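# Unload three sand cores from mould onto plywood

## Task

Remove three sand cores from the mould: the long core with the rounded nose, plus the two upright bladed cores in the mould half on the robot's right side. Place all three on the plywood boards next to the mould and release them. The remaining two cores must still be standing in the mould afterwards.

## Robot and tools

Robot: two 6-joint arms, left_arm and right_arm, each with a parallel gripper. Joint order per arm, used in every row and every per-joint list: waist, shoulder, elbow, wrist pitch, wrist yaw, wrist roll. Stated ranges (rad): waist -2.618 to 3.054, shoulder 0.000 to 3.142, elbow 0.000 to 3.142, wrist pitch -1.571 to 1.571, wrist yaw -1.571 to 1.571, wrist roll -2.094 to 2.094. True ends may differ by up to 0.059 rad either way.

Frames: the scene frame has its origin at table height, midway between the nominal arm bases; +x points out over the table, +z is up, and left_arm sits on the +y side (arm names do not match image sides). Calibrated bases: left_arm at (+0.031, +0.345, 0) m, quat_wxyz (+1.000, 0, 0, +0.008); right_arm at (+0.030, -0.335, 0) m, quat_wxyz (+1.000, 0, 0, -0.014). Each hand pose, and each wrist camera pose, is reported in that arm's own base frame. The gripper's fingers point along its +z and close along its y; end_effector_position is the point between the pads, about 1 cm short of the tips. Printed poses can be a few cm off, more at long reach.

The row: every movement command uses rows of 14 numbers: left_arm's six joint values then its opening, then right_arm's six joint values then its opening. Joint values are scaled offsets in [-1, 1], measured from the Joint targets as they stood when the action (or move) began, not from the previous row; 1.0 equals 1.202 rad for waist, 1.258 for shoulder, 1.3 for elbow, 2.073 for wrist pitch, 2.022 for wrist yaw and wrist roll. Sending the same offset again moves further. Send 0 for an arm's joints to keep its targets. Opening is absolute, not an offset: +1 fully open, -1 closed; between those, the fingers go to where grip_measured reads that number. A 0 opening is a real command, so resend the current value to leave a gripper alone.

execute_actions(actions, cameras): actions is a list of up to 15 actions; each action is a list of up to 15 rows, one per 1/30 s control step, the last row held to fill 15 steps. An action is rejected for both arms if it would push a joint more than 0.059 rad beyond its stated end; if the first action fails that check or any action is malformed, the whole call is refused. An empty actions list just reports state. cameras selects images: omitted, null or ["all"] for all, [] for none; unknown names invalidate the call. Cameras: cam_left_wrist and cam_right_wrist, both 896x504.

move(target, speed, blend, opening_speed, blocking, cameras): target is one 14-number row or a list of up to 15 rows, all offsets counted from the same starting Joint targets. Joints travel together, so grippers trace curves; nothing avoids obstacles or the other arm. speed is the top rate in rad/s of the joint with farthest to go, 0.01 to 2, default 0.5, one value or one per target. blend (rad) rounds corners at intermediate targets; 0 stops at each. opening_speed (0.2 or more, per second on the -1..+1 scale) makes fingers change gradually; use a value near the minimum when closing on a core. Later targets' openings apply only after arrival and full rest. blocking=false returns after about 0.5 s while the move continues. Paths last 0.5 s to 10 s. The result adds a move: line, e.g. done, off_target (resting more than 0.035 rad from target), moving, held or fault, plus limits=held and each lagging arm's worst joint.

wait(seconds 0 to 10) lets time pass with commands held. stop brakes a running move. zoom_image(camera, region [x0, y0, x1, y1] pixels, at most 504 by 504) enlarges part of a wrist camera's latest image. finished_scene(scene) ends the current scene, irreversibly; pass the current scene's number.

Results: Joint positions and Joint velocities per arm (rad, rad/s), then finger-pad gap (m; 0.094 fully open). Joint targets are the base for your next offsets. grip_measured is the measured opening on the command scale; on a firm part it reads up to about 0.064 below the part width, and the grip reaches full force about 0.05 below first-touch reading (0.11 for small or round things). grip_effort_nm is motor effort, negative closing, not pad force. Joint torques include gravity, have offsets, and joints 1 to 3 wrap at ±28 N m. "joint sent to its limit" means a joint hit its end; "joint command not followed" means the clearance check altered targets. MOTOR HOT appears near 75 °C; at 90 °C the arm folds and idles, at 100 °C it drops. Velocities labelled within noise mean the arm is still.

Motion limits: per step each joint target stays within 0.202 (waist), 0.258 (shoulder), 0.3 (elbow), 0.573 (wrist pitch), 0.522 (wrist yaw, roll) rad of its measured angle, and targets placing the gripper over 200 mm from its current spot are scaled back, so big moves take several actions. After a blocked push, command targets back past the measured positions.

Avoid: dropping cores, releasing while moving, fast impacts or hard presses, arms colliding, holding loads or stretching for long (heat), and anything leaving the table. Brief external tugs on held parts can happen; grip firmly and set cores down gently before opening.

Each tool is called after ">>>" by a JSON object that holds its "name" and its "arguments", one argument or row to a line.

## Session

>>> {"name": "execute_actions", "arguments": {
  "actions": []
}}

Scene clock: 0.00 s.
left_arm: end_effector_position=(+0.2355, -0.4205, +0.2037) grip_measured=+1.000 grip_effort_nm=n/a end_effector_quat_wxyz=(+0.452, +0.770, +0.291, -0.345) | right_arm: end_effector_position=(+0.3668, -0.1721, +0.3153) grip_measured=+1.000 grip_effort_nm=n/a end_effector_quat_wxyz=(+0.332, +0.146, +0.875, -0.321)
Joint positions: left_arm=[-0.747 1.827 1.342 -0.224 0.995 1.182 0.094] | right_arm=[-0.197 1.481 1.581 -0.857 0.583 -0.123 0.094]
Joint velocities: within noise
Joint torques (N m): no reading
Heat: left arm: 32 °C; right arm: 36 °C.
Joint targets: left_arm=[-0.747 1.818 1.349 -0.231 1.008 1.178] | right_arm=[-0.197 1.472 1.591 -0.854 0.589 -0.120]
Tool commands: left_gripper/opening=+1.0 right_gripper/opening=+1.0

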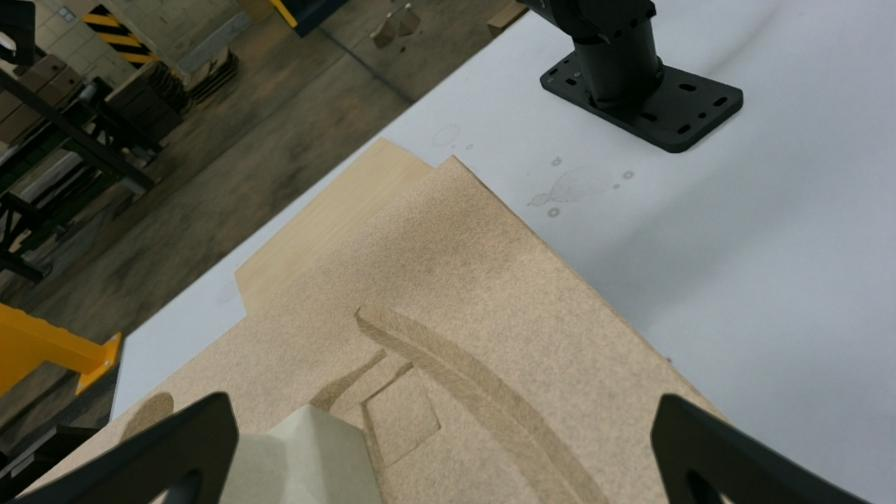

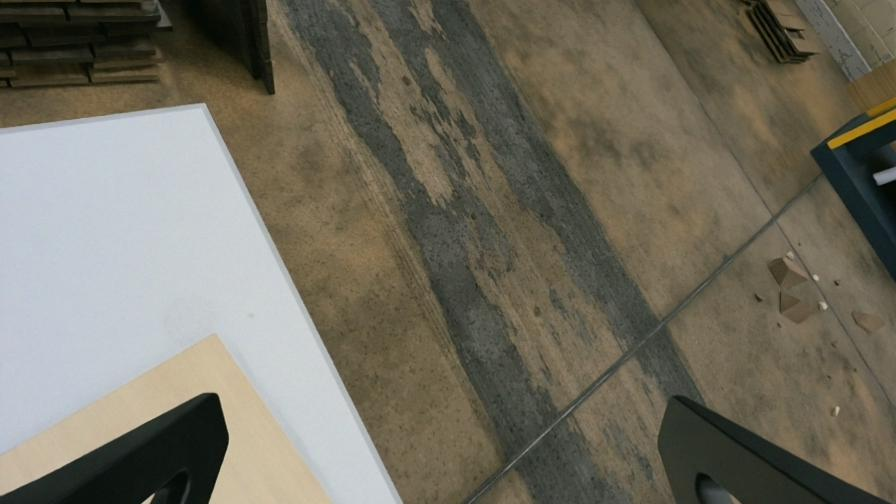

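>>> {"name": "move", "arguments": {
  "target": [0.081,-0.145,0.248,-0.484,-0.4985,-0.5826,1,0.164,0.130,0.0615,-0.184,-0.2913,0.0593,1],
  "speed": 0.7
}}

Scene clock: 24.97 s.
left_arm: end_effector_position=(+0.2932, -0.2268, +0.2031) grip_measured=+1.000 grip_effort_nm=0.022 end_effector_quat_wxyz=(+0.155, +0.322, +0.932, -0.057) | right_arm: end_effector_position=(+0.3667, -0.0013, +0.2134) grip_measured=+1.000 grip_effort_nm=0.032 end_effector_quat_wxyz=(+0.181, -0.002, +0.984, -0.004)
Joint positions: left_arm=[-0.657 1.663 1.649 -1.226 0.009 0.007 0.094] | right_arm=[-0.004 1.626 1.64 -1.222 0.006 -0.008 0.094]
Joint velocities: within noise
Joint torques (N m): left_arm=[0.64 -8.59 6.76 1.01 -0.04 -0.17] | right_arm=[0.38 -5.41 8.01 0.56 -0.09 0.04]
Heat: left arm: 35 °C; right arm: 38 °C.
Joint targets: left_arm=[-0.650 1.635 1.671 -1.234 0.001 0.000] | right_arm=[0.001 1.635 1.671 -1.236 0.000 0.000]
move: done

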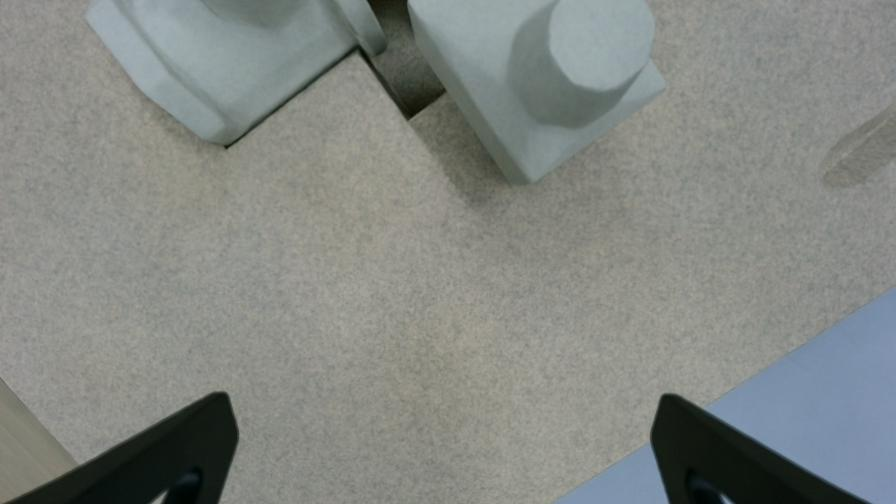

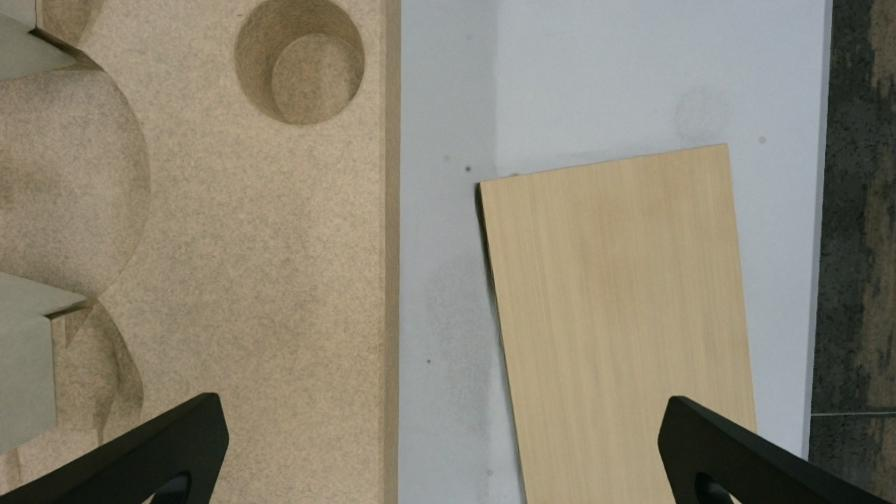

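>>> {"name": "move", "arguments": {
  "target": [0.166,-0.178,-0.0056,0.039,0,0,1,0.457,-0.178,-0.0056,0.040,0,0,1],
  "speed": 0.8
}}

Scene clock: 31.13 s.
left_arm: end_effector_position=(+0.3178, -0.1560, +0.2905) grip_measured=+1.000 grip_effort_nm=0.032 end_effector_quat_wxyz=(+0.299, +0.219, +0.926, -0.071) | right_arm: end_effector_position=(+0.2994, +0.1842, +0.2865) grip_measured=+1.000 grip_effort_nm=0.017 end_effector_quat_wxyz=(+0.289, -0.261, +0.917, +0.081)
Joint positions: left_arm=[-0.457 1.429 1.649 -1.166 0.005 0.006 0.094] | right_arm=[0.548 1.428 1.64 -1.172 -0.002 -0.007 0.094]
Joint velocities: within noise
Joint torques (N m): left_arm=[0.55 -5.9 6.15 1.69 -0.04 -0.14] | right_arm=[0.17 -5.76 7.34 1.22 0.01 0.03]
Heat: left arm: 35 °C; right arm: 37 °C.
Joint targets: left_arm=[-0.450 1.411 1.664 -1.153 0.001 0.000] | right_arm=[0.550 1.411 1.664 -1.153 0.000 0.000]
move: done

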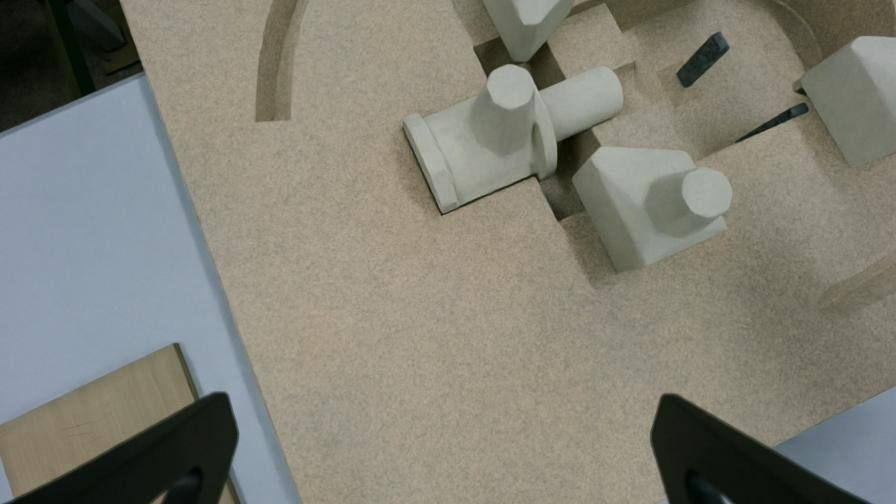

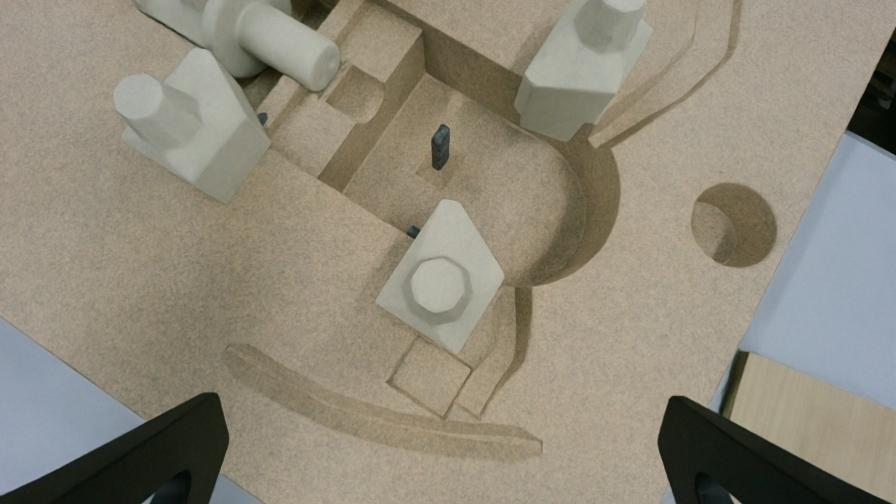

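>>> {"name": "zoom_image", "arguments": {
  "camera": "cam_right_wrist",
  "region": [340, 80, 600, 370]
}}

>>> {"name": "zoom_image", "arguments": {
  "camera": "cam_right_wrist",
  "region": [100, 0, 440, 220]
}}

>>> {"name": "zoom_image", "arguments": {
  "camera": "cam_left_wrist",
  "region": [396, 0, 896, 300]
}}

Scaled by 1.738.

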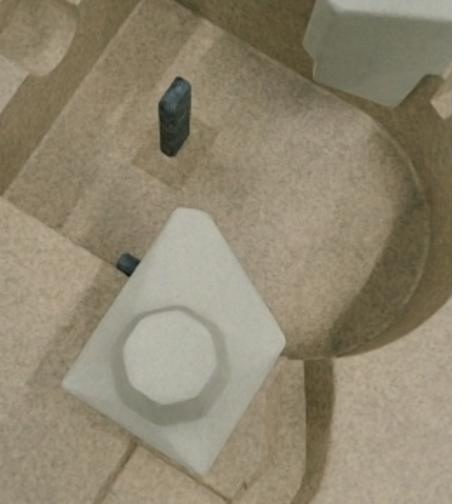

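Scaled by 1.482.

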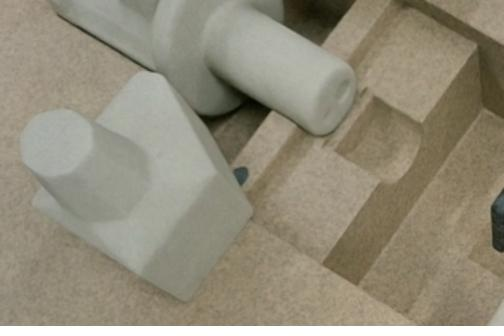

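Scaled by 1.008.

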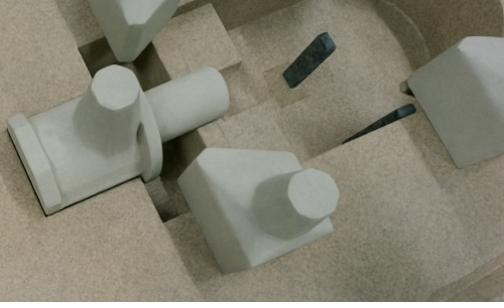

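>>> {"name": "move", "arguments": {
  "target": [0,0,0,0,0,0,1,-0.790,0.3706,0.0719,-0.1438,0,0,1],
  "speed": 0.8,
  "cameras": ["cam_right_wrist"]
}}

>>> {"name": "move", "arguments": {
  "target": [0,0,0,0,0,0,1,0,0,0,0,0,0.4945,1],
  "cameras": ["cam_right_wrist"]
}}

>>> {"name": "move", "arguments": {
  "target": [0,0,0,0,0,0,1,0,0.0228,-0.278,0.188,0,0,1],
  "cameras": ["cam_right_wrist"]
}}

>>> {"name": "move", "arguments": {
  "target": [0,0,0,0,0,0,1,0,0,0,0,0,-0.4945,1],
  "cameras": ["cam_right_wrist"]
}}

Scene clock: 58.77 s.
left_arm: end_effector_position=(+0.3181, -0.1561, +0.2907) grip_measured=+1.000 grip_effort_nm=0.027 end_effector_quat_wxyz=(+0.300, +0.219, +0.926, -0.071) | right_arm: end_effector_position=(+0.3195, -0.1365, +0.1472) grip_measured=+1.000 grip_effort_nm=0.022 end_effector_quat_wxyz=(-0.003, +0.198, +0.980, +0.000)
Joint positions: left_arm=[-0.457 1.429 1.649 -1.165 0.005 0.006 0.094] | right_arm=[-0.406 1.871 1.73 -1.435 0.002 -0.006 0.094]
Joint velocities: within noise
Joint torques (N m): left_arm=[0.54 -5.82 6.17 1.68 -0.03 -0.12] | right_arm=[0.51 -7.31 7.32 -0.06 -0.04 0.02]
Heat: left arm: 35 °C; right arm: 38 °C.
Joint targets: left_arm=[-0.450 1.411 1.664 -1.153 0.001 0.000] | right_arm=[-0.400 1.878 1.758 -1.451 0.000 0.000]
move: done
Images, in order (width x height): cam_right_wrist 896x504.

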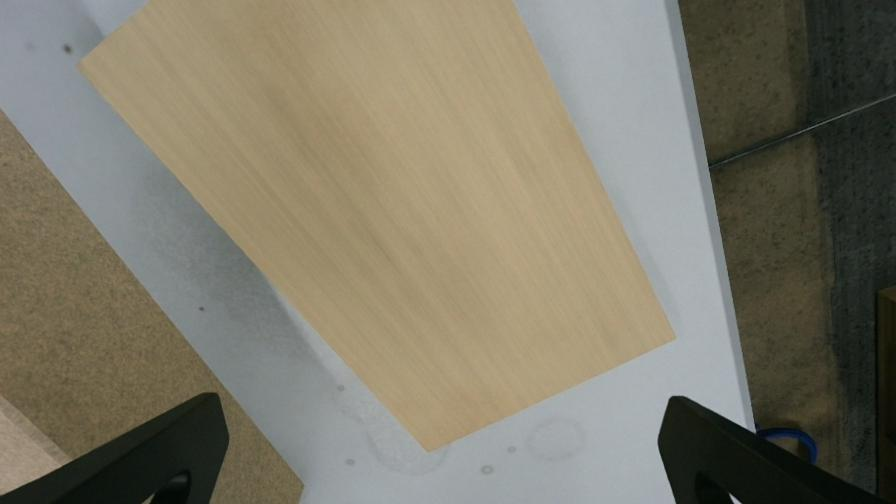

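Scene clock: 61.53 s.
left_arm: end_effector_position=(+0.3181, -0.1561, +0.2907) grip_measured=+1.000 grip_effort_nm=0.027 end_effector_quat_wxyz=(+0.300, +0.219, +0.926, -0.071) | right_arm: end_effector_position=(+0.3193, -0.1363, +0.1472) grip_measured=+1.000 grip_effort_nm=0.017 end_effector_quat_wxyz=(-0.003, +0.643, +0.766, -0.002)
Joint positions: left_arm=[-0.457 1.429 1.649 -1.165 0.005 0.006 0.094] | right_arm=[-0.406 1.871 1.73 -1.436 0.001 0.991 0.094]
Joint velocities: within noise
Joint torques (N m): left_arm=[0.51 -5.75 6.11 1.71 -0.01 -0.13] | right_arm=[0.51 -7.31 7.32 -0.03 -0.02 0.05]
Heat: left arm: 35 °C; right arm: 38 °C.
Joint targets: left_arm=[-0.450 1.411 1.664 -1.153 0.001 0.000] | right_arm=[-0.400 1.878 1.758 -1.451 0.000 0.999]
move: done
Images, in order (width x height): cam_right_wrist 896x504.

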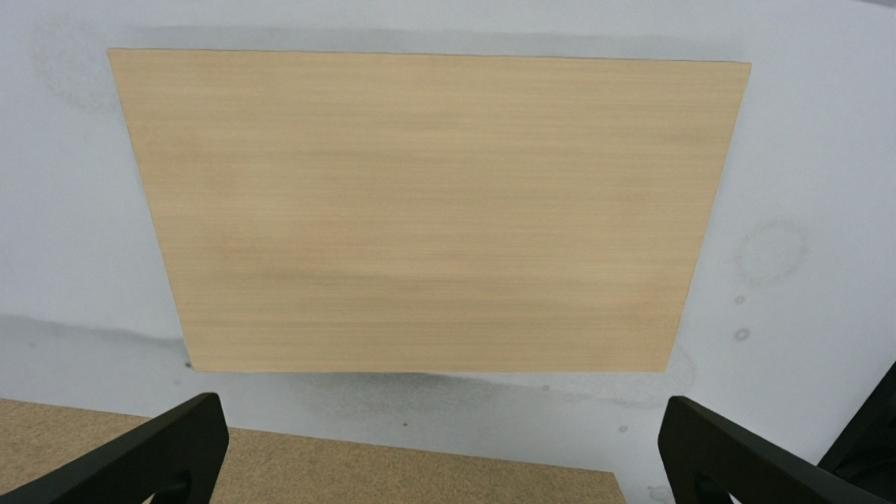

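Scene clock: 63.10 s.
left_arm: end_effector_position=(+0.3181, -0.1561, +0.2907) grip_measured=+1.000 grip_effort_nm=0.032 end_effector_quat_wxyz=(+0.300, +0.219, +0.926, -0.071) | right_arm: end_effector_position=(+0.3203, -0.1366, +0.0566) grip_measured=+1.000 grip_effort_nm=0.017 end_effector_quat_wxyz=(-0.001, +0.643, +0.766, -0.001)
Joint positions: left_arm=[-0.457 1.429 1.649 -1.165 0.005 0.006 0.094] | right_arm=[-0.406 1.897 1.402 -1.077 0.001 0.992 0.094]
Joint velocities: within noise
Joint torques (N m): left_arm=[0.62 -5.83 6.09 1.7 0 -0.12] | right_arm=[0.54 -7.21 4.6 0.28 -0.02 0.05]
Heat: left arm: 35 °C; right arm: 37 °C.
Joint targets: left_arm=[-0.450 1.411 1.664 -1.153 0.001 0.000] | right_arm=[-0.400 1.906 1.396 -1.061 0.000 1.000]
move: done
Images, in order (width x height): cam_right_wrist 896x504.

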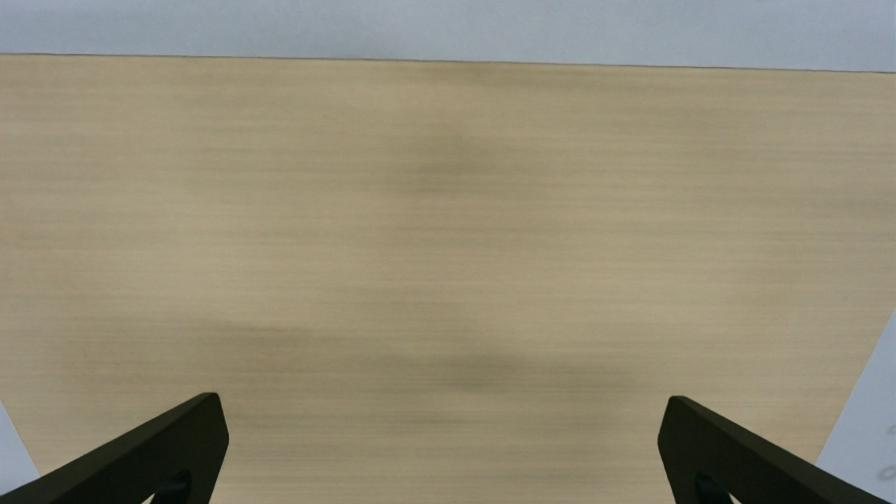

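Scene clock: 65.87 s.
left_arm: end_effector_position=(+0.3181, -0.1561, +0.2907) grip_measured=+1.000 grip_effort_nm=0.027 end_effector_quat_wxyz=(+0.300, +0.219, +0.926, -0.071) | right_arm: end_effector_position=(+0.3204, -0.1367, +0.0566) grip_measured=+1.000 grip_effort_nm=0.022 end_effector_quat_wxyz=(+0.000, +0.205, +0.979, +0.000)
Joint positions: left_arm=[-0.457 1.429 1.649 -1.165 0.005 0.006 0.094] | right_arm=[-0.406 1.897 1.402 -1.076 0.001 0.008 0.094]
Joint velocities: within noise
Joint torques (N m): left_arm=[0.58 -5.82 6.12 1.7 -0.01 -0.15] | right_arm=[0.53 -7.2 4.62 0.25 -0.02 -0.15]
Heat: left arm: 35 °C; right arm: 37 °C.
Joint targets: left_arm=[-0.450 1.411 1.664 -1.153 0.001 0.000] | right_arm=[-0.400 1.906 1.396 -1.061 0.000 0.000]
move: done
Images, in order (width x height): cam_right_wrist 896x504.

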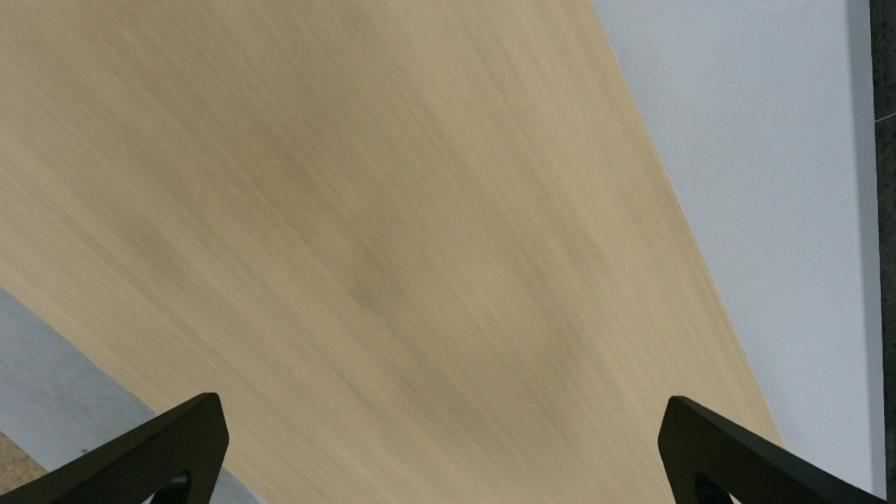

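>>> {"name": "move", "arguments": {
  "target": [
    [-0.352,-0.136,-0.156,0.2325,0,0,1,0,-0.529,0.050,0.188,0,0,1],
    [-0.352,-0.136,-0.156,0.2325,0,0,1,0.624,-0.529,0.050,0.188,0,0,1]
  ],
  "speed": 0.8
}}

Scene clock: 110.27 s.
left_arm: end_effector_position=(+0.2511, -0.2962, +0.3667) grip_measured=+1.000 grip_effort_nm=0.032 end_effector_quat_wxyz=(+0.473, +0.362, +0.772, -0.219) | right_arm: end_effector_position=(+0.3586, +0.1308, +0.3646) grip_measured=+1.000 grip_effort_nm=0.017 end_effector_quat_wxyz=(+0.513, -0.145, +0.841, +0.092)
Joint positions: left_arm=[-0.869 1.263 1.473 -0.683 0.003 0.006 0.094] | right_arm=[0.346 1.238 1.449 -0.686 -0.002 0.006 0.094]
Joint velocities: within noise
Joint torques (N m): left_arm=[-0.27 -5.31 4.4 2.23 0.01 -0.11] | right_arm=[0.35 -3.11 6.74 1.59 0.01 -0.12]
Heat: left arm: 36 °C; right arm: 38 °C.
Joint targets: left_arm=[-0.873 1.240 1.462 -0.671 0.001 0.000] | right_arm=[0.350 1.241 1.461 -0.672 0.000 0.000]
move: done

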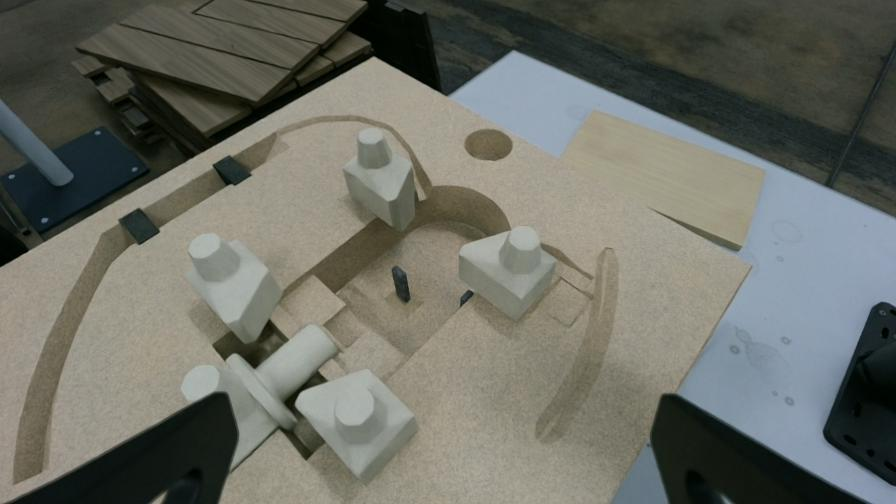

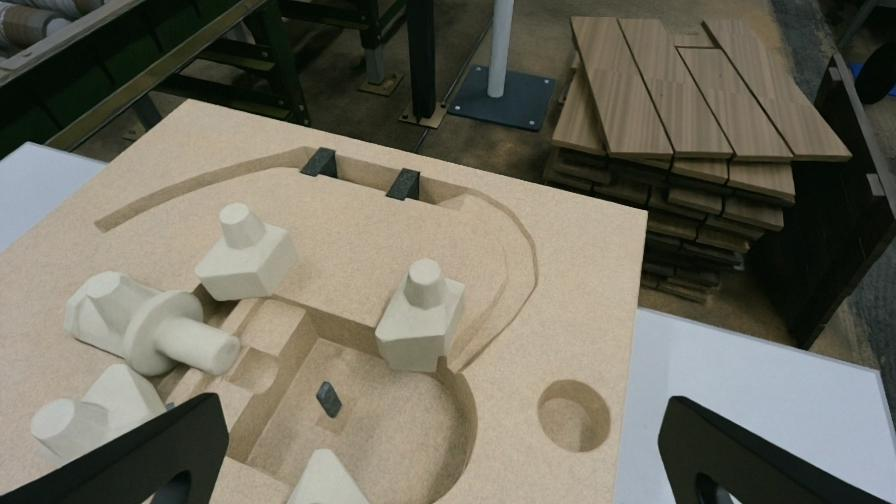

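>>> {"name": "zoom_image", "arguments": {
  "camera": "cam_left_wrist",
  "region": [290, 100, 640, 450]
}}

>>> {"name": "zoom_image", "arguments": {
  "camera": "cam_right_wrist",
  "region": [200, 230, 500, 504]
}}

>>> {"name": "zoom_image", "arguments": {
  "camera": "cam_right_wrist",
  "region": [20, 180, 320, 480]
}}

Scaled by 1.440.

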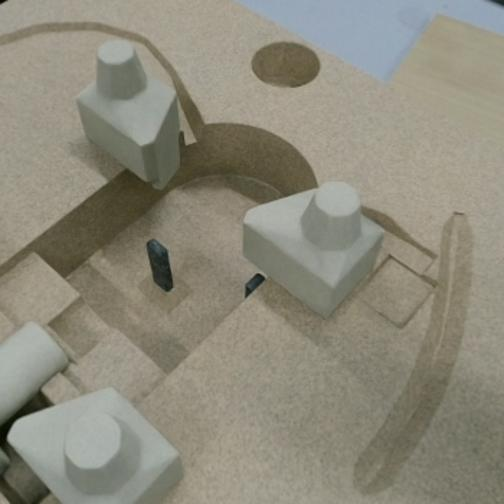

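Scaled by 1.680.

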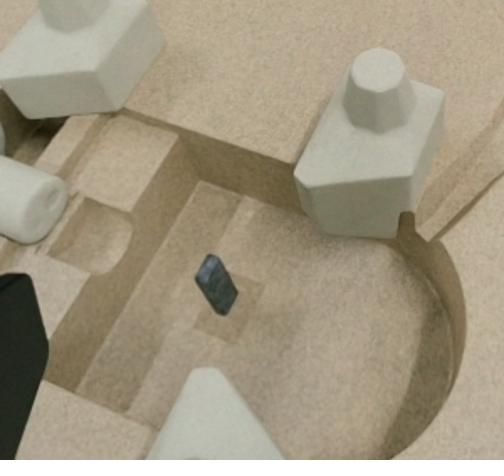

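Scaled by 1.680.

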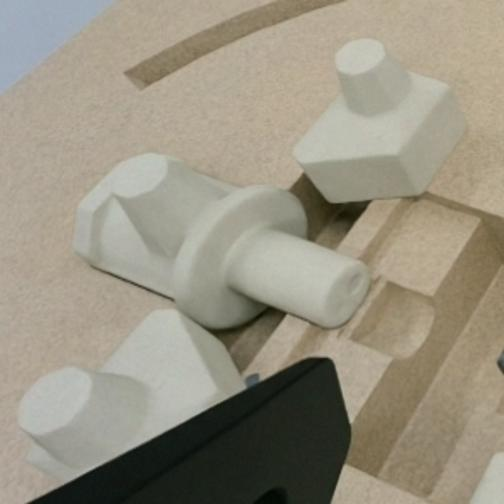

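>>> {"name": "move", "arguments": {
  "target": [0,0,0,0,0,0,1,0.1695,0.410,0.303,-0.302,0,0,0.4],
  "speed": 0.6
}}

Scene clock: 148.97 s.
left_arm: end_effector_position=(+0.2512, -0.2962, +0.3668) grip_measured=+1.000 grip_effort_nm=0.027 end_effector_quat_wxyz=(+0.474, +0.362, +0.772, -0.219) | right_arm: end_effector_position=(+0.3362, +0.2082, +0.2240) grip_measured=+0.403 grip_effort_nm=-0.125 end_effector_quat_wxyz=(+0.173, -0.265, +0.947, +0.050)
Joint positions: left_arm=[-0.869 1.263 1.473 -0.682 0.003 0.006 0.094] | right_arm=[0.551 1.752 1.826 -1.283 -0.001 0.006 0.066]
Joint velocities: within noise
Joint torques (N m): left_arm=[-0.28 -5.26 4.49 2.21 0.02 -0.13] | right_arm=[0.24 -6.75 7.69 0.56 0 -0.11]
Heat: left arm: 37 °C; right arm: 39 °C.
Joint targets: left_arm=[-0.873 1.240 1.462 -0.671 0.001 0.000] | right_arm=[0.554 1.757 1.855 -1.298 0.000 0.000]
move: done

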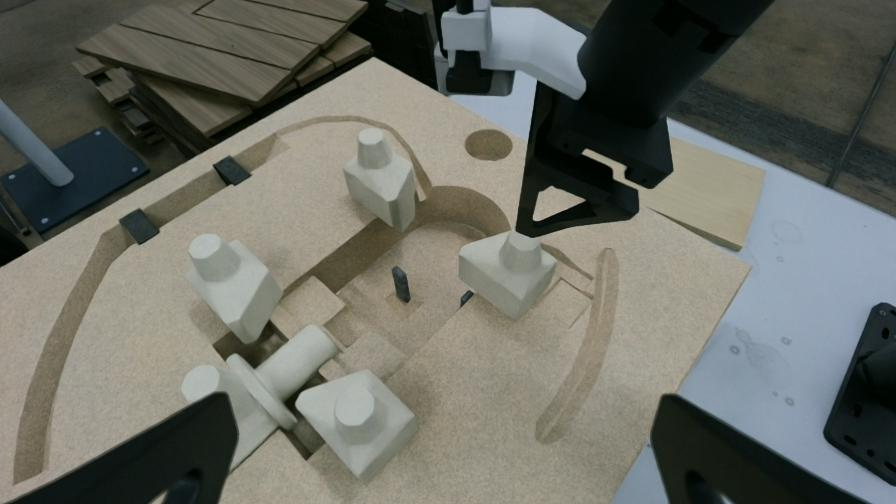

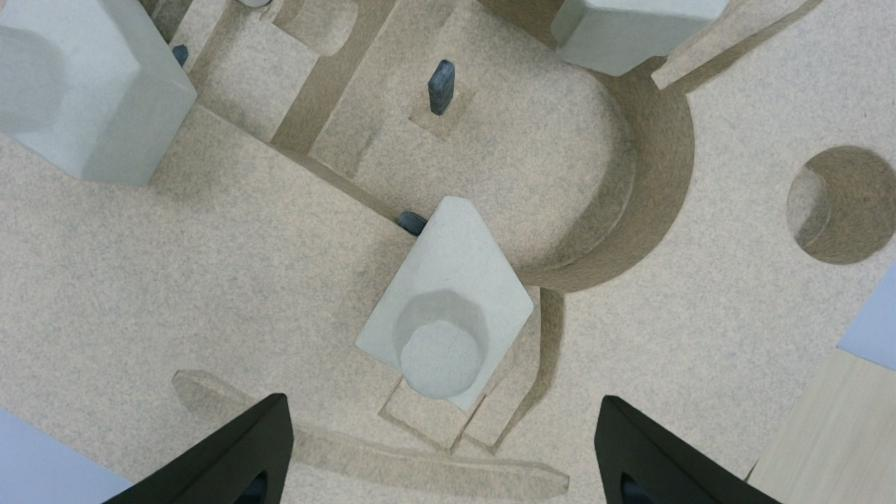

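>>> {"name": "move", "arguments": {
  "target": [0,0,0,0,0,0,1,0,-0.0294,-0.2646,0.1524,0,0,0.4],
  "speed": 0.3
}}

>>> {"name": "zoom_image", "arguments": {
  "camera": "cam_right_wrist",
  "region": [200, 200, 704, 504]
}}

>>> {"name": "zoom_image", "arguments": {
  "camera": "cam_left_wrist",
  "region": [400, 150, 640, 350]
}}

Scene clock: 158.23 s.
left_arm: end_effector_position=(+0.2512, -0.2962, +0.3668) grip_measured=+1.000 grip_effort_nm=0.022 end_effector_quat_wxyz=(+0.474, +0.362, +0.772, -0.219) | right_arm: end_effector_position=(+0.3415, +0.2114, +0.1453) grip_measured=+0.403 grip_effort_nm=-0.125 end_effector_quat_wxyz=(+0.161, -0.265, +0.949, +0.047)
Joint positions: left_arm=[-0.869 1.263 1.473 -0.682 0.003 0.006 0.094] | right_arm=[0.551 1.752 1.518 -1.001 -0.001 0.006 0.066]
Joint velocities: within noise
Joint torques (N m): left_arm=[-0.38 -5.2 4.4 2.22 0 -0.12] | right_arm=[0.23 -10 5.14 0.81 -0.01 -0.12]
Heat: left arm: 38 °C; right arm: 37 °C.
Joint targets: left_arm=[-0.873 1.240 1.462 -0.671 0.001 0.000] | right_arm=[0.554 1.720 1.511 -0.982 0.000 0.000]
move: done

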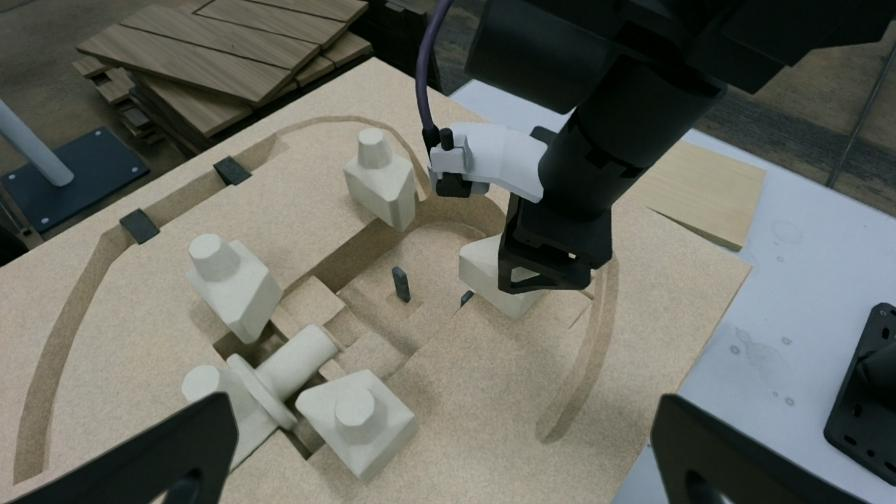

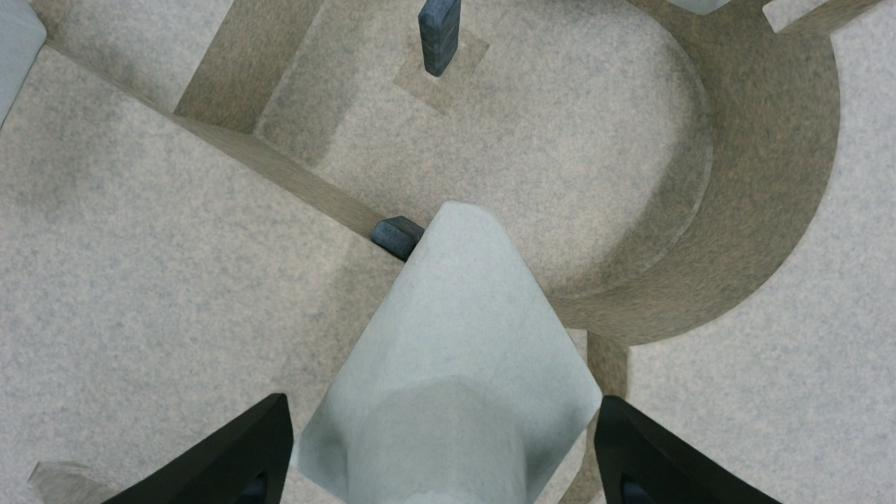

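Scaled by 1.000.

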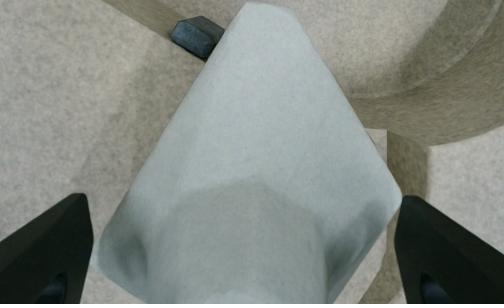

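Scaled by 2.100.

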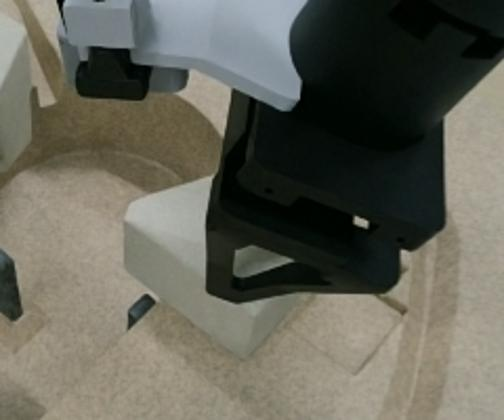

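>>> {"name": "move", "arguments": {
  "target": [0,0,0,0,0,0,1,0,0,0,0,0,0,-0.6],
  "opening_speed": 0.4
}}

Scene clock: 163.50 s.
left_arm: end_effector_position=(+0.2512, -0.2962, +0.3668) grip_measured=+1.000 grip_effort_nm=0.022 end_effector_quat_wxyz=(+0.474, +0.362, +0.772, -0.219) | right_arm: end_effector_position=(+0.3447, +0.2134, +0.1502) grip_measured=-0.288 grip_effort_nm=-1.009 end_effector_quat_wxyz=(+0.173, -0.266, +0.947, +0.050)
Joint positions: left_arm=[-0.869 1.263 1.473 -0.682 0.003 0.006 0.094] | right_arm=[0.551 1.743 1.518 -0.984 -0.001 0.004 0.033]
Joint velocities: within noise
Joint torques (N m): left_arm=[-0.34 -5.24 4.45 2.24 -0.02 -0.14] | right_arm=[0.23 -9.21 5.16 0.71 0 -0.09]
Heat: left arm: 38 °C; right arm: 38 °C.
Joint targets: left_arm=[-0.873 1.240 1.462 -0.671 0.001 0.000] | right_arm=[0.554 1.720 1.511 -0.982 0.000 0.000]
move: done

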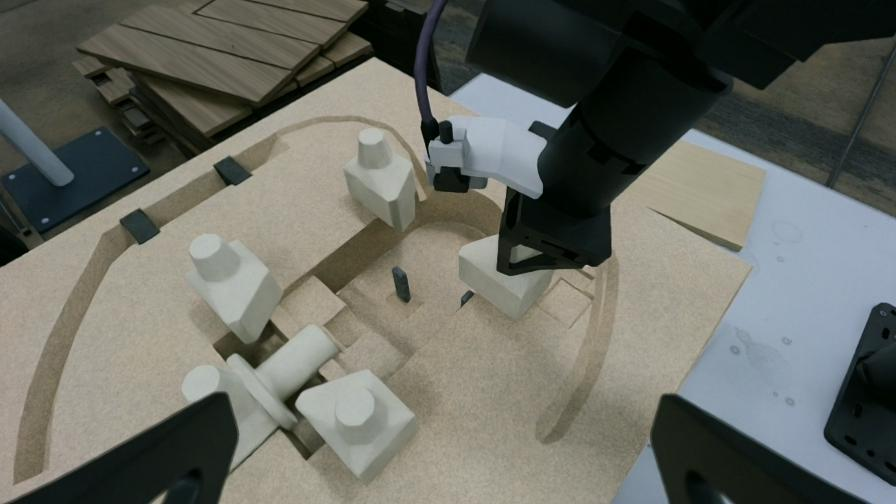

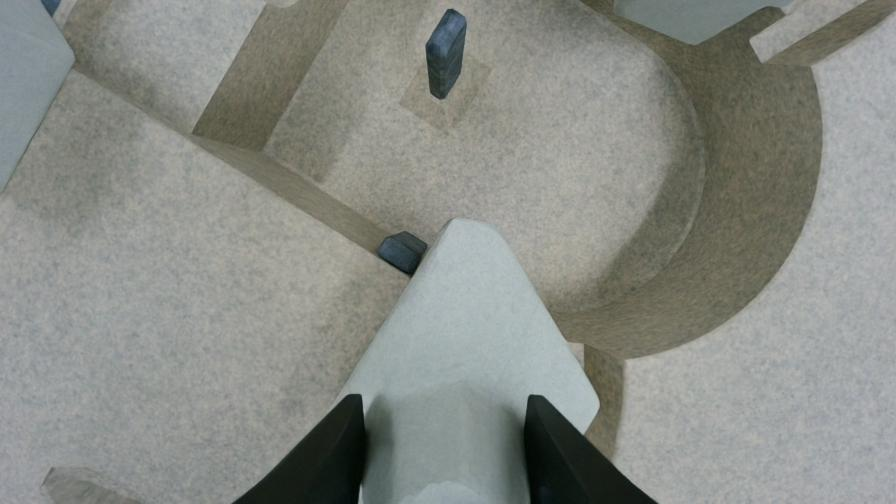

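>>> {"name": "move", "arguments": {
  "target": [0,0,0,0,0,0,1,0,-0.002,0.0608,-0.0328,0,0,-0.6],
  "speed": 0.15
}}

>>> {"name": "move", "arguments": {
  "target": [0,0,0,0,0,0,1,0,0.0131,0.1077,-0.0584,0,0,-0.6],
  "speed": 0.15
}}

Scene clock: 171.10 s.
left_arm: end_effector_position=(+0.2512, -0.2962, +0.3668) grip_measured=+1.000 grip_effort_nm=0.037 end_effector_quat_wxyz=(+0.474, +0.362, +0.772, -0.219) | right_arm: end_effector_position=(+0.3439, +0.2130, +0.1575) grip_measured=-0.289 grip_effort_nm=-1.004 end_effector_quat_wxyz=(+0.172, -0.266, +0.947, +0.050)
Joint positions: left_arm=[-0.869 1.263 1.473 -0.682 0.003 0.006 0.094] | right_arm=[0.551 1.743 1.548 -1.016 -0.001 0.004 0.033]
Joint velocities: within noise
Joint torques (N m): left_arm=[-0.36 -5.15 4.49 2.21 -0.01 -0.13] | right_arm=[0.25 -9.4 9.05 0.37 0.01 -0.09]
Heat: left arm: 38 °C; right arm: 39 °C.
Joint targets: left_arm=[-0.873 1.240 1.462 -0.671 0.001 0.000] | right_arm=[0.554 1.717 1.590 -1.050 0.000 0.000]
move: off_target (right_arm); right_arm: the elbow is farthest, 0.042 rad from its target

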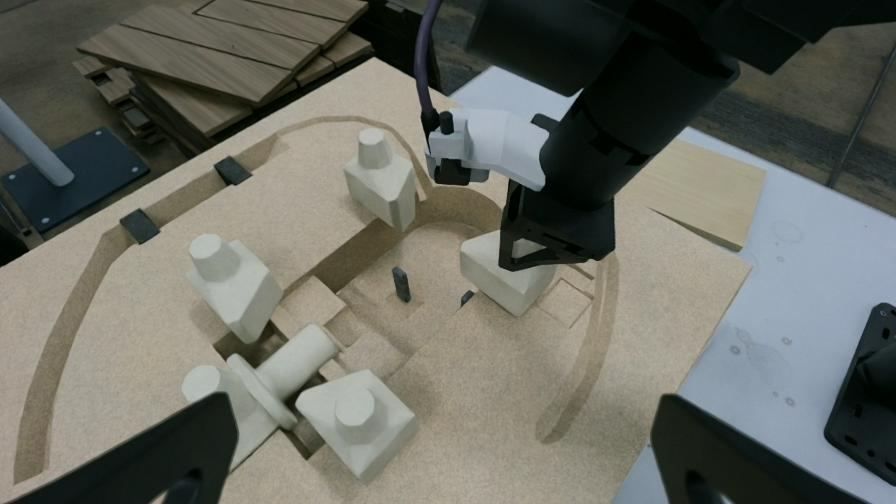

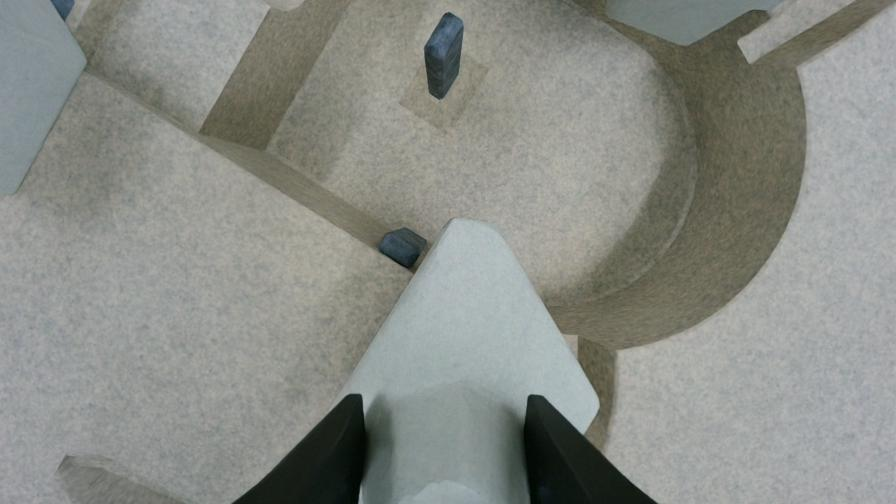

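Scene clock: 172.60 s.
left_arm: end_effector_position=(+0.2512, -0.2962, +0.3668) grip_measured=+1.000 grip_effort_nm=0.022 end_effector_quat_wxyz=(+0.474, +0.362, +0.772, -0.219) | right_arm: end_effector_position=(+0.3348, +0.2073, +0.1892) grip_measured=-0.292 grip_effort_nm=-1.004 end_effector_quat_wxyz=(+0.158, -0.267, +0.950, +0.045)
Joint positions: left_arm=[-0.869 1.263 1.473 -0.682 0.003 0.006 0.094] | right_arm=[0.551 1.743 1.684 -1.182 -0.001 0.004 0.033]
Joint velocities: within noise
Joint torques (N m): left_arm=[-0.32 -5.3 4.45 2.21 0 -0.12] | right_arm=[0.23 -7.9 9.24 0.73 0 -0.08]
Heat: left arm: 38 °C; right arm: 39 °C.
Joint targets: left_arm=[-0.873 1.240 1.462 -0.671 0.001 0.000] | right_arm=[0.554 1.734 1.730 -1.171 0.000 0.000]
move: off_target (right_arm); right_arm: the elbow is farthest, 0.046 rad from its target

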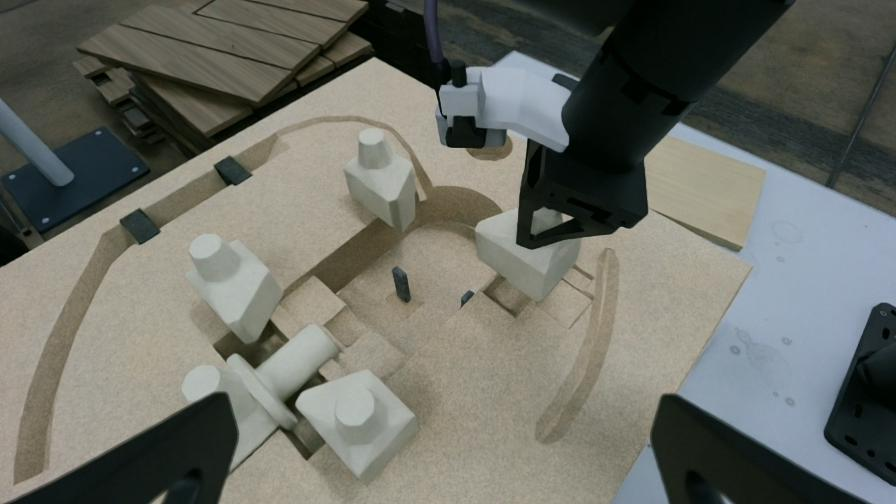

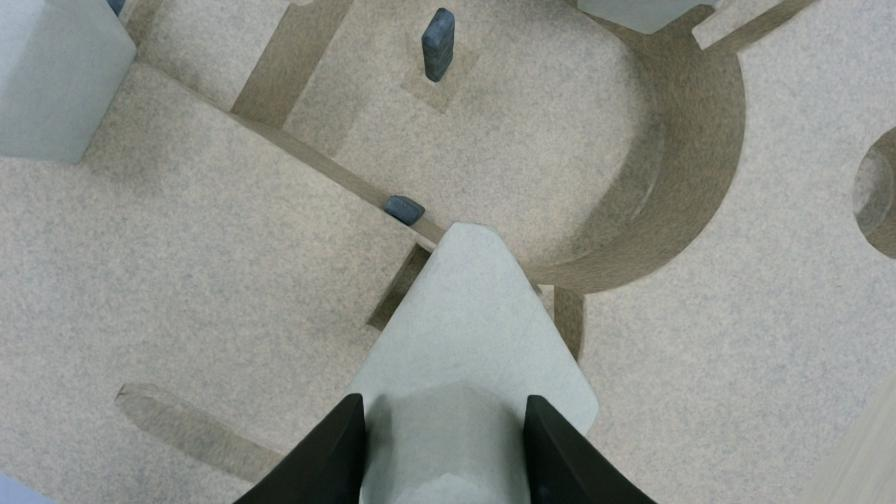

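>>> {"name": "move", "arguments": {
  "target": [0,0,0,0,0,0,1,0,0.0406,0.20,-0.0858,0,0,-0.6],
  "speed": 0.2
}}

>>> {"name": "zoom_image", "arguments": {
  "camera": "cam_left_wrist",
  "region": [400, 100, 760, 350]
}}

Scene clock: 177.83 s.
left_arm: end_effector_position=(+0.2512, -0.2962, +0.3668) grip_measured=+1.000 grip_effort_nm=0.027 end_effector_quat_wxyz=(+0.474, +0.362, +0.772, -0.219) | right_arm: end_effector_position=(+0.3379, +0.2092, +0.2441) grip_measured=-0.292 grip_effort_nm=-1.004 end_effector_quat_wxyz=(+0.177, -0.266, +0.946, +0.051)
Joint positions: left_arm=[-0.869 1.263 1.473 -0.682 0.003 0.006 0.094] | right_arm=[0.551 1.783 1.946 -1.364 -0.001 0.004 0.033]
Joint velocities: within noise
Joint torques (N m): left_arm=[-0.28 -5.27 4.34 2.23 -0.01 -0.12] | right_arm=[0.25 -7.09 8.72 0.85 0 -0.09]
Heat: left arm: 38 °C; right arm: 39 °C.
Joint targets: left_arm=[-0.873 1.240 1.462 -0.671 0.001 0.000] | right_arm=[0.554 1.785 1.990 -1.349 0.000 0.000]
move: off_target (right_arm); right_arm: the elbow is farthest, 0.044 rad from its target

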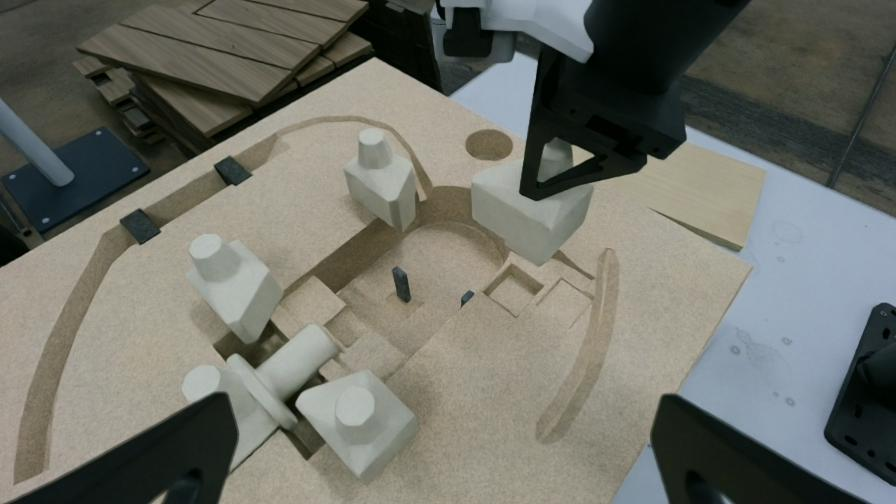

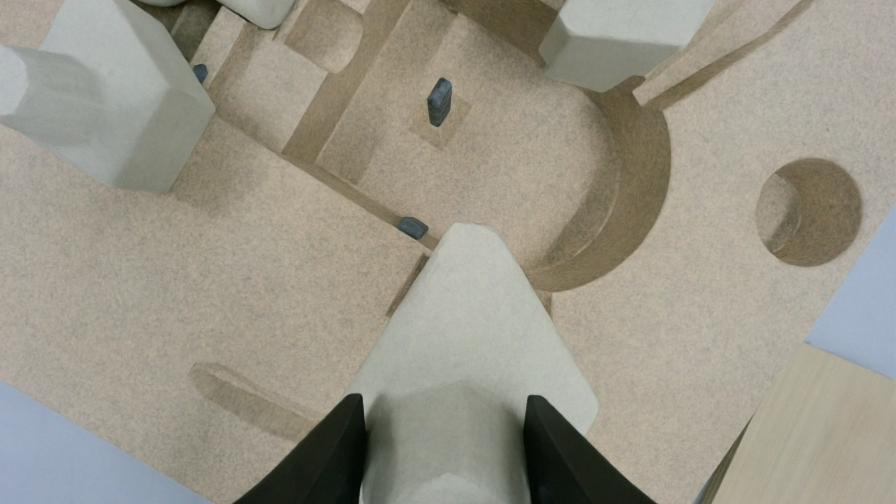

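Scaled by 1.400.

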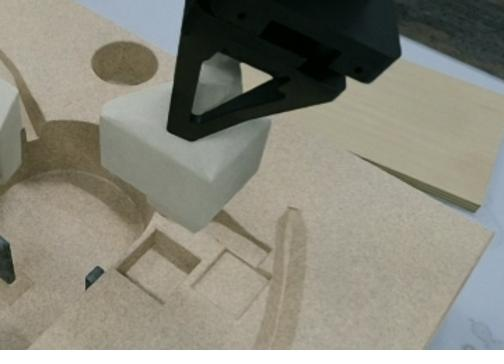

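>>> {"name": "move", "arguments": {
  "target": [0,0,0,0,0,0,1,-0.841,-0.310,-0.317,0.005,0,0,-0.6],
  "speed": 0.5
}}

Scene clock: 191.40 s.
left_arm: end_effector_position=(+0.2512, -0.2962, +0.3668) grip_measured=+1.000 grip_effort_nm=0.027 end_effector_quat_wxyz=(+0.474, +0.362, +0.772, -0.219) | right_arm: end_effector_position=(+0.2717, -0.1322, +0.2416) grip_measured=-0.292 grip_effort_nm=-1.009 end_effector_quat_wxyz=(+0.170, +0.224, +0.959, -0.040)
Joint positions: left_arm=[-0.869 1.263 1.473 -0.682 0.003 0.006 0.094] | right_arm=[-0.455 1.431 1.576 -1.365 0.002 0.004 0.033]
Joint velocities: within noise
Joint torques (N m): left_arm=[-0.28 -5.3 4.46 2.22 -0.01 -0.11] | right_arm=[-0.18 -7.28 5.38 0.92 -0.03 -0.08]
Heat: left arm: 39 °C; right arm: 38 °C.
Joint targets: left_arm=[-0.873 1.240 1.462 -0.671 0.001 0.000] | right_arm=[-0.457 1.395 1.578 -1.338 0.000 0.000]
move: off_target (right_arm); right_arm: the shoulder is farthest, 0.036 rad from its target

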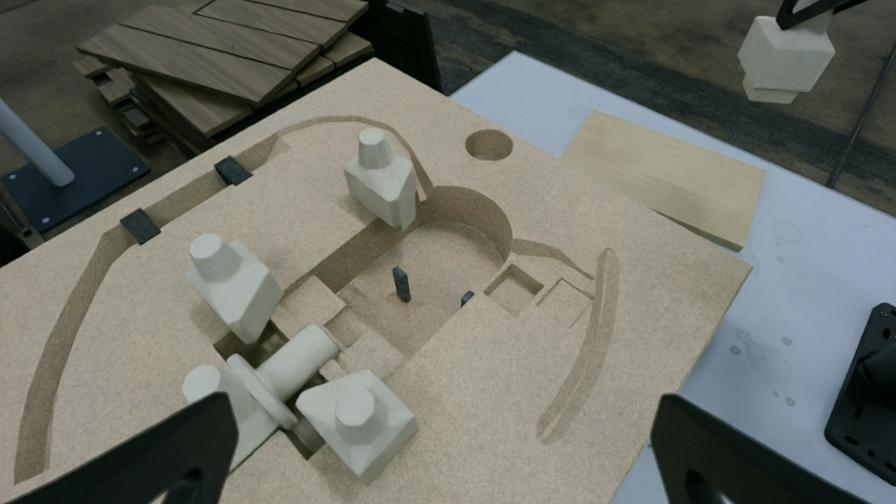

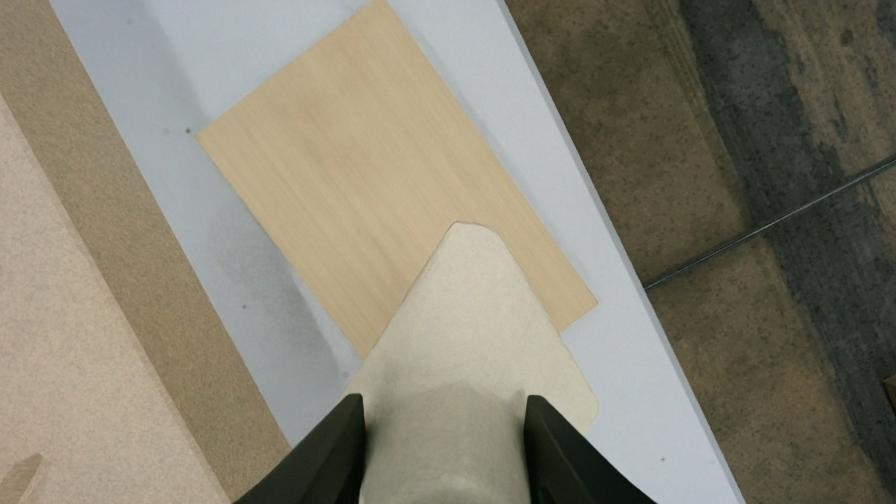

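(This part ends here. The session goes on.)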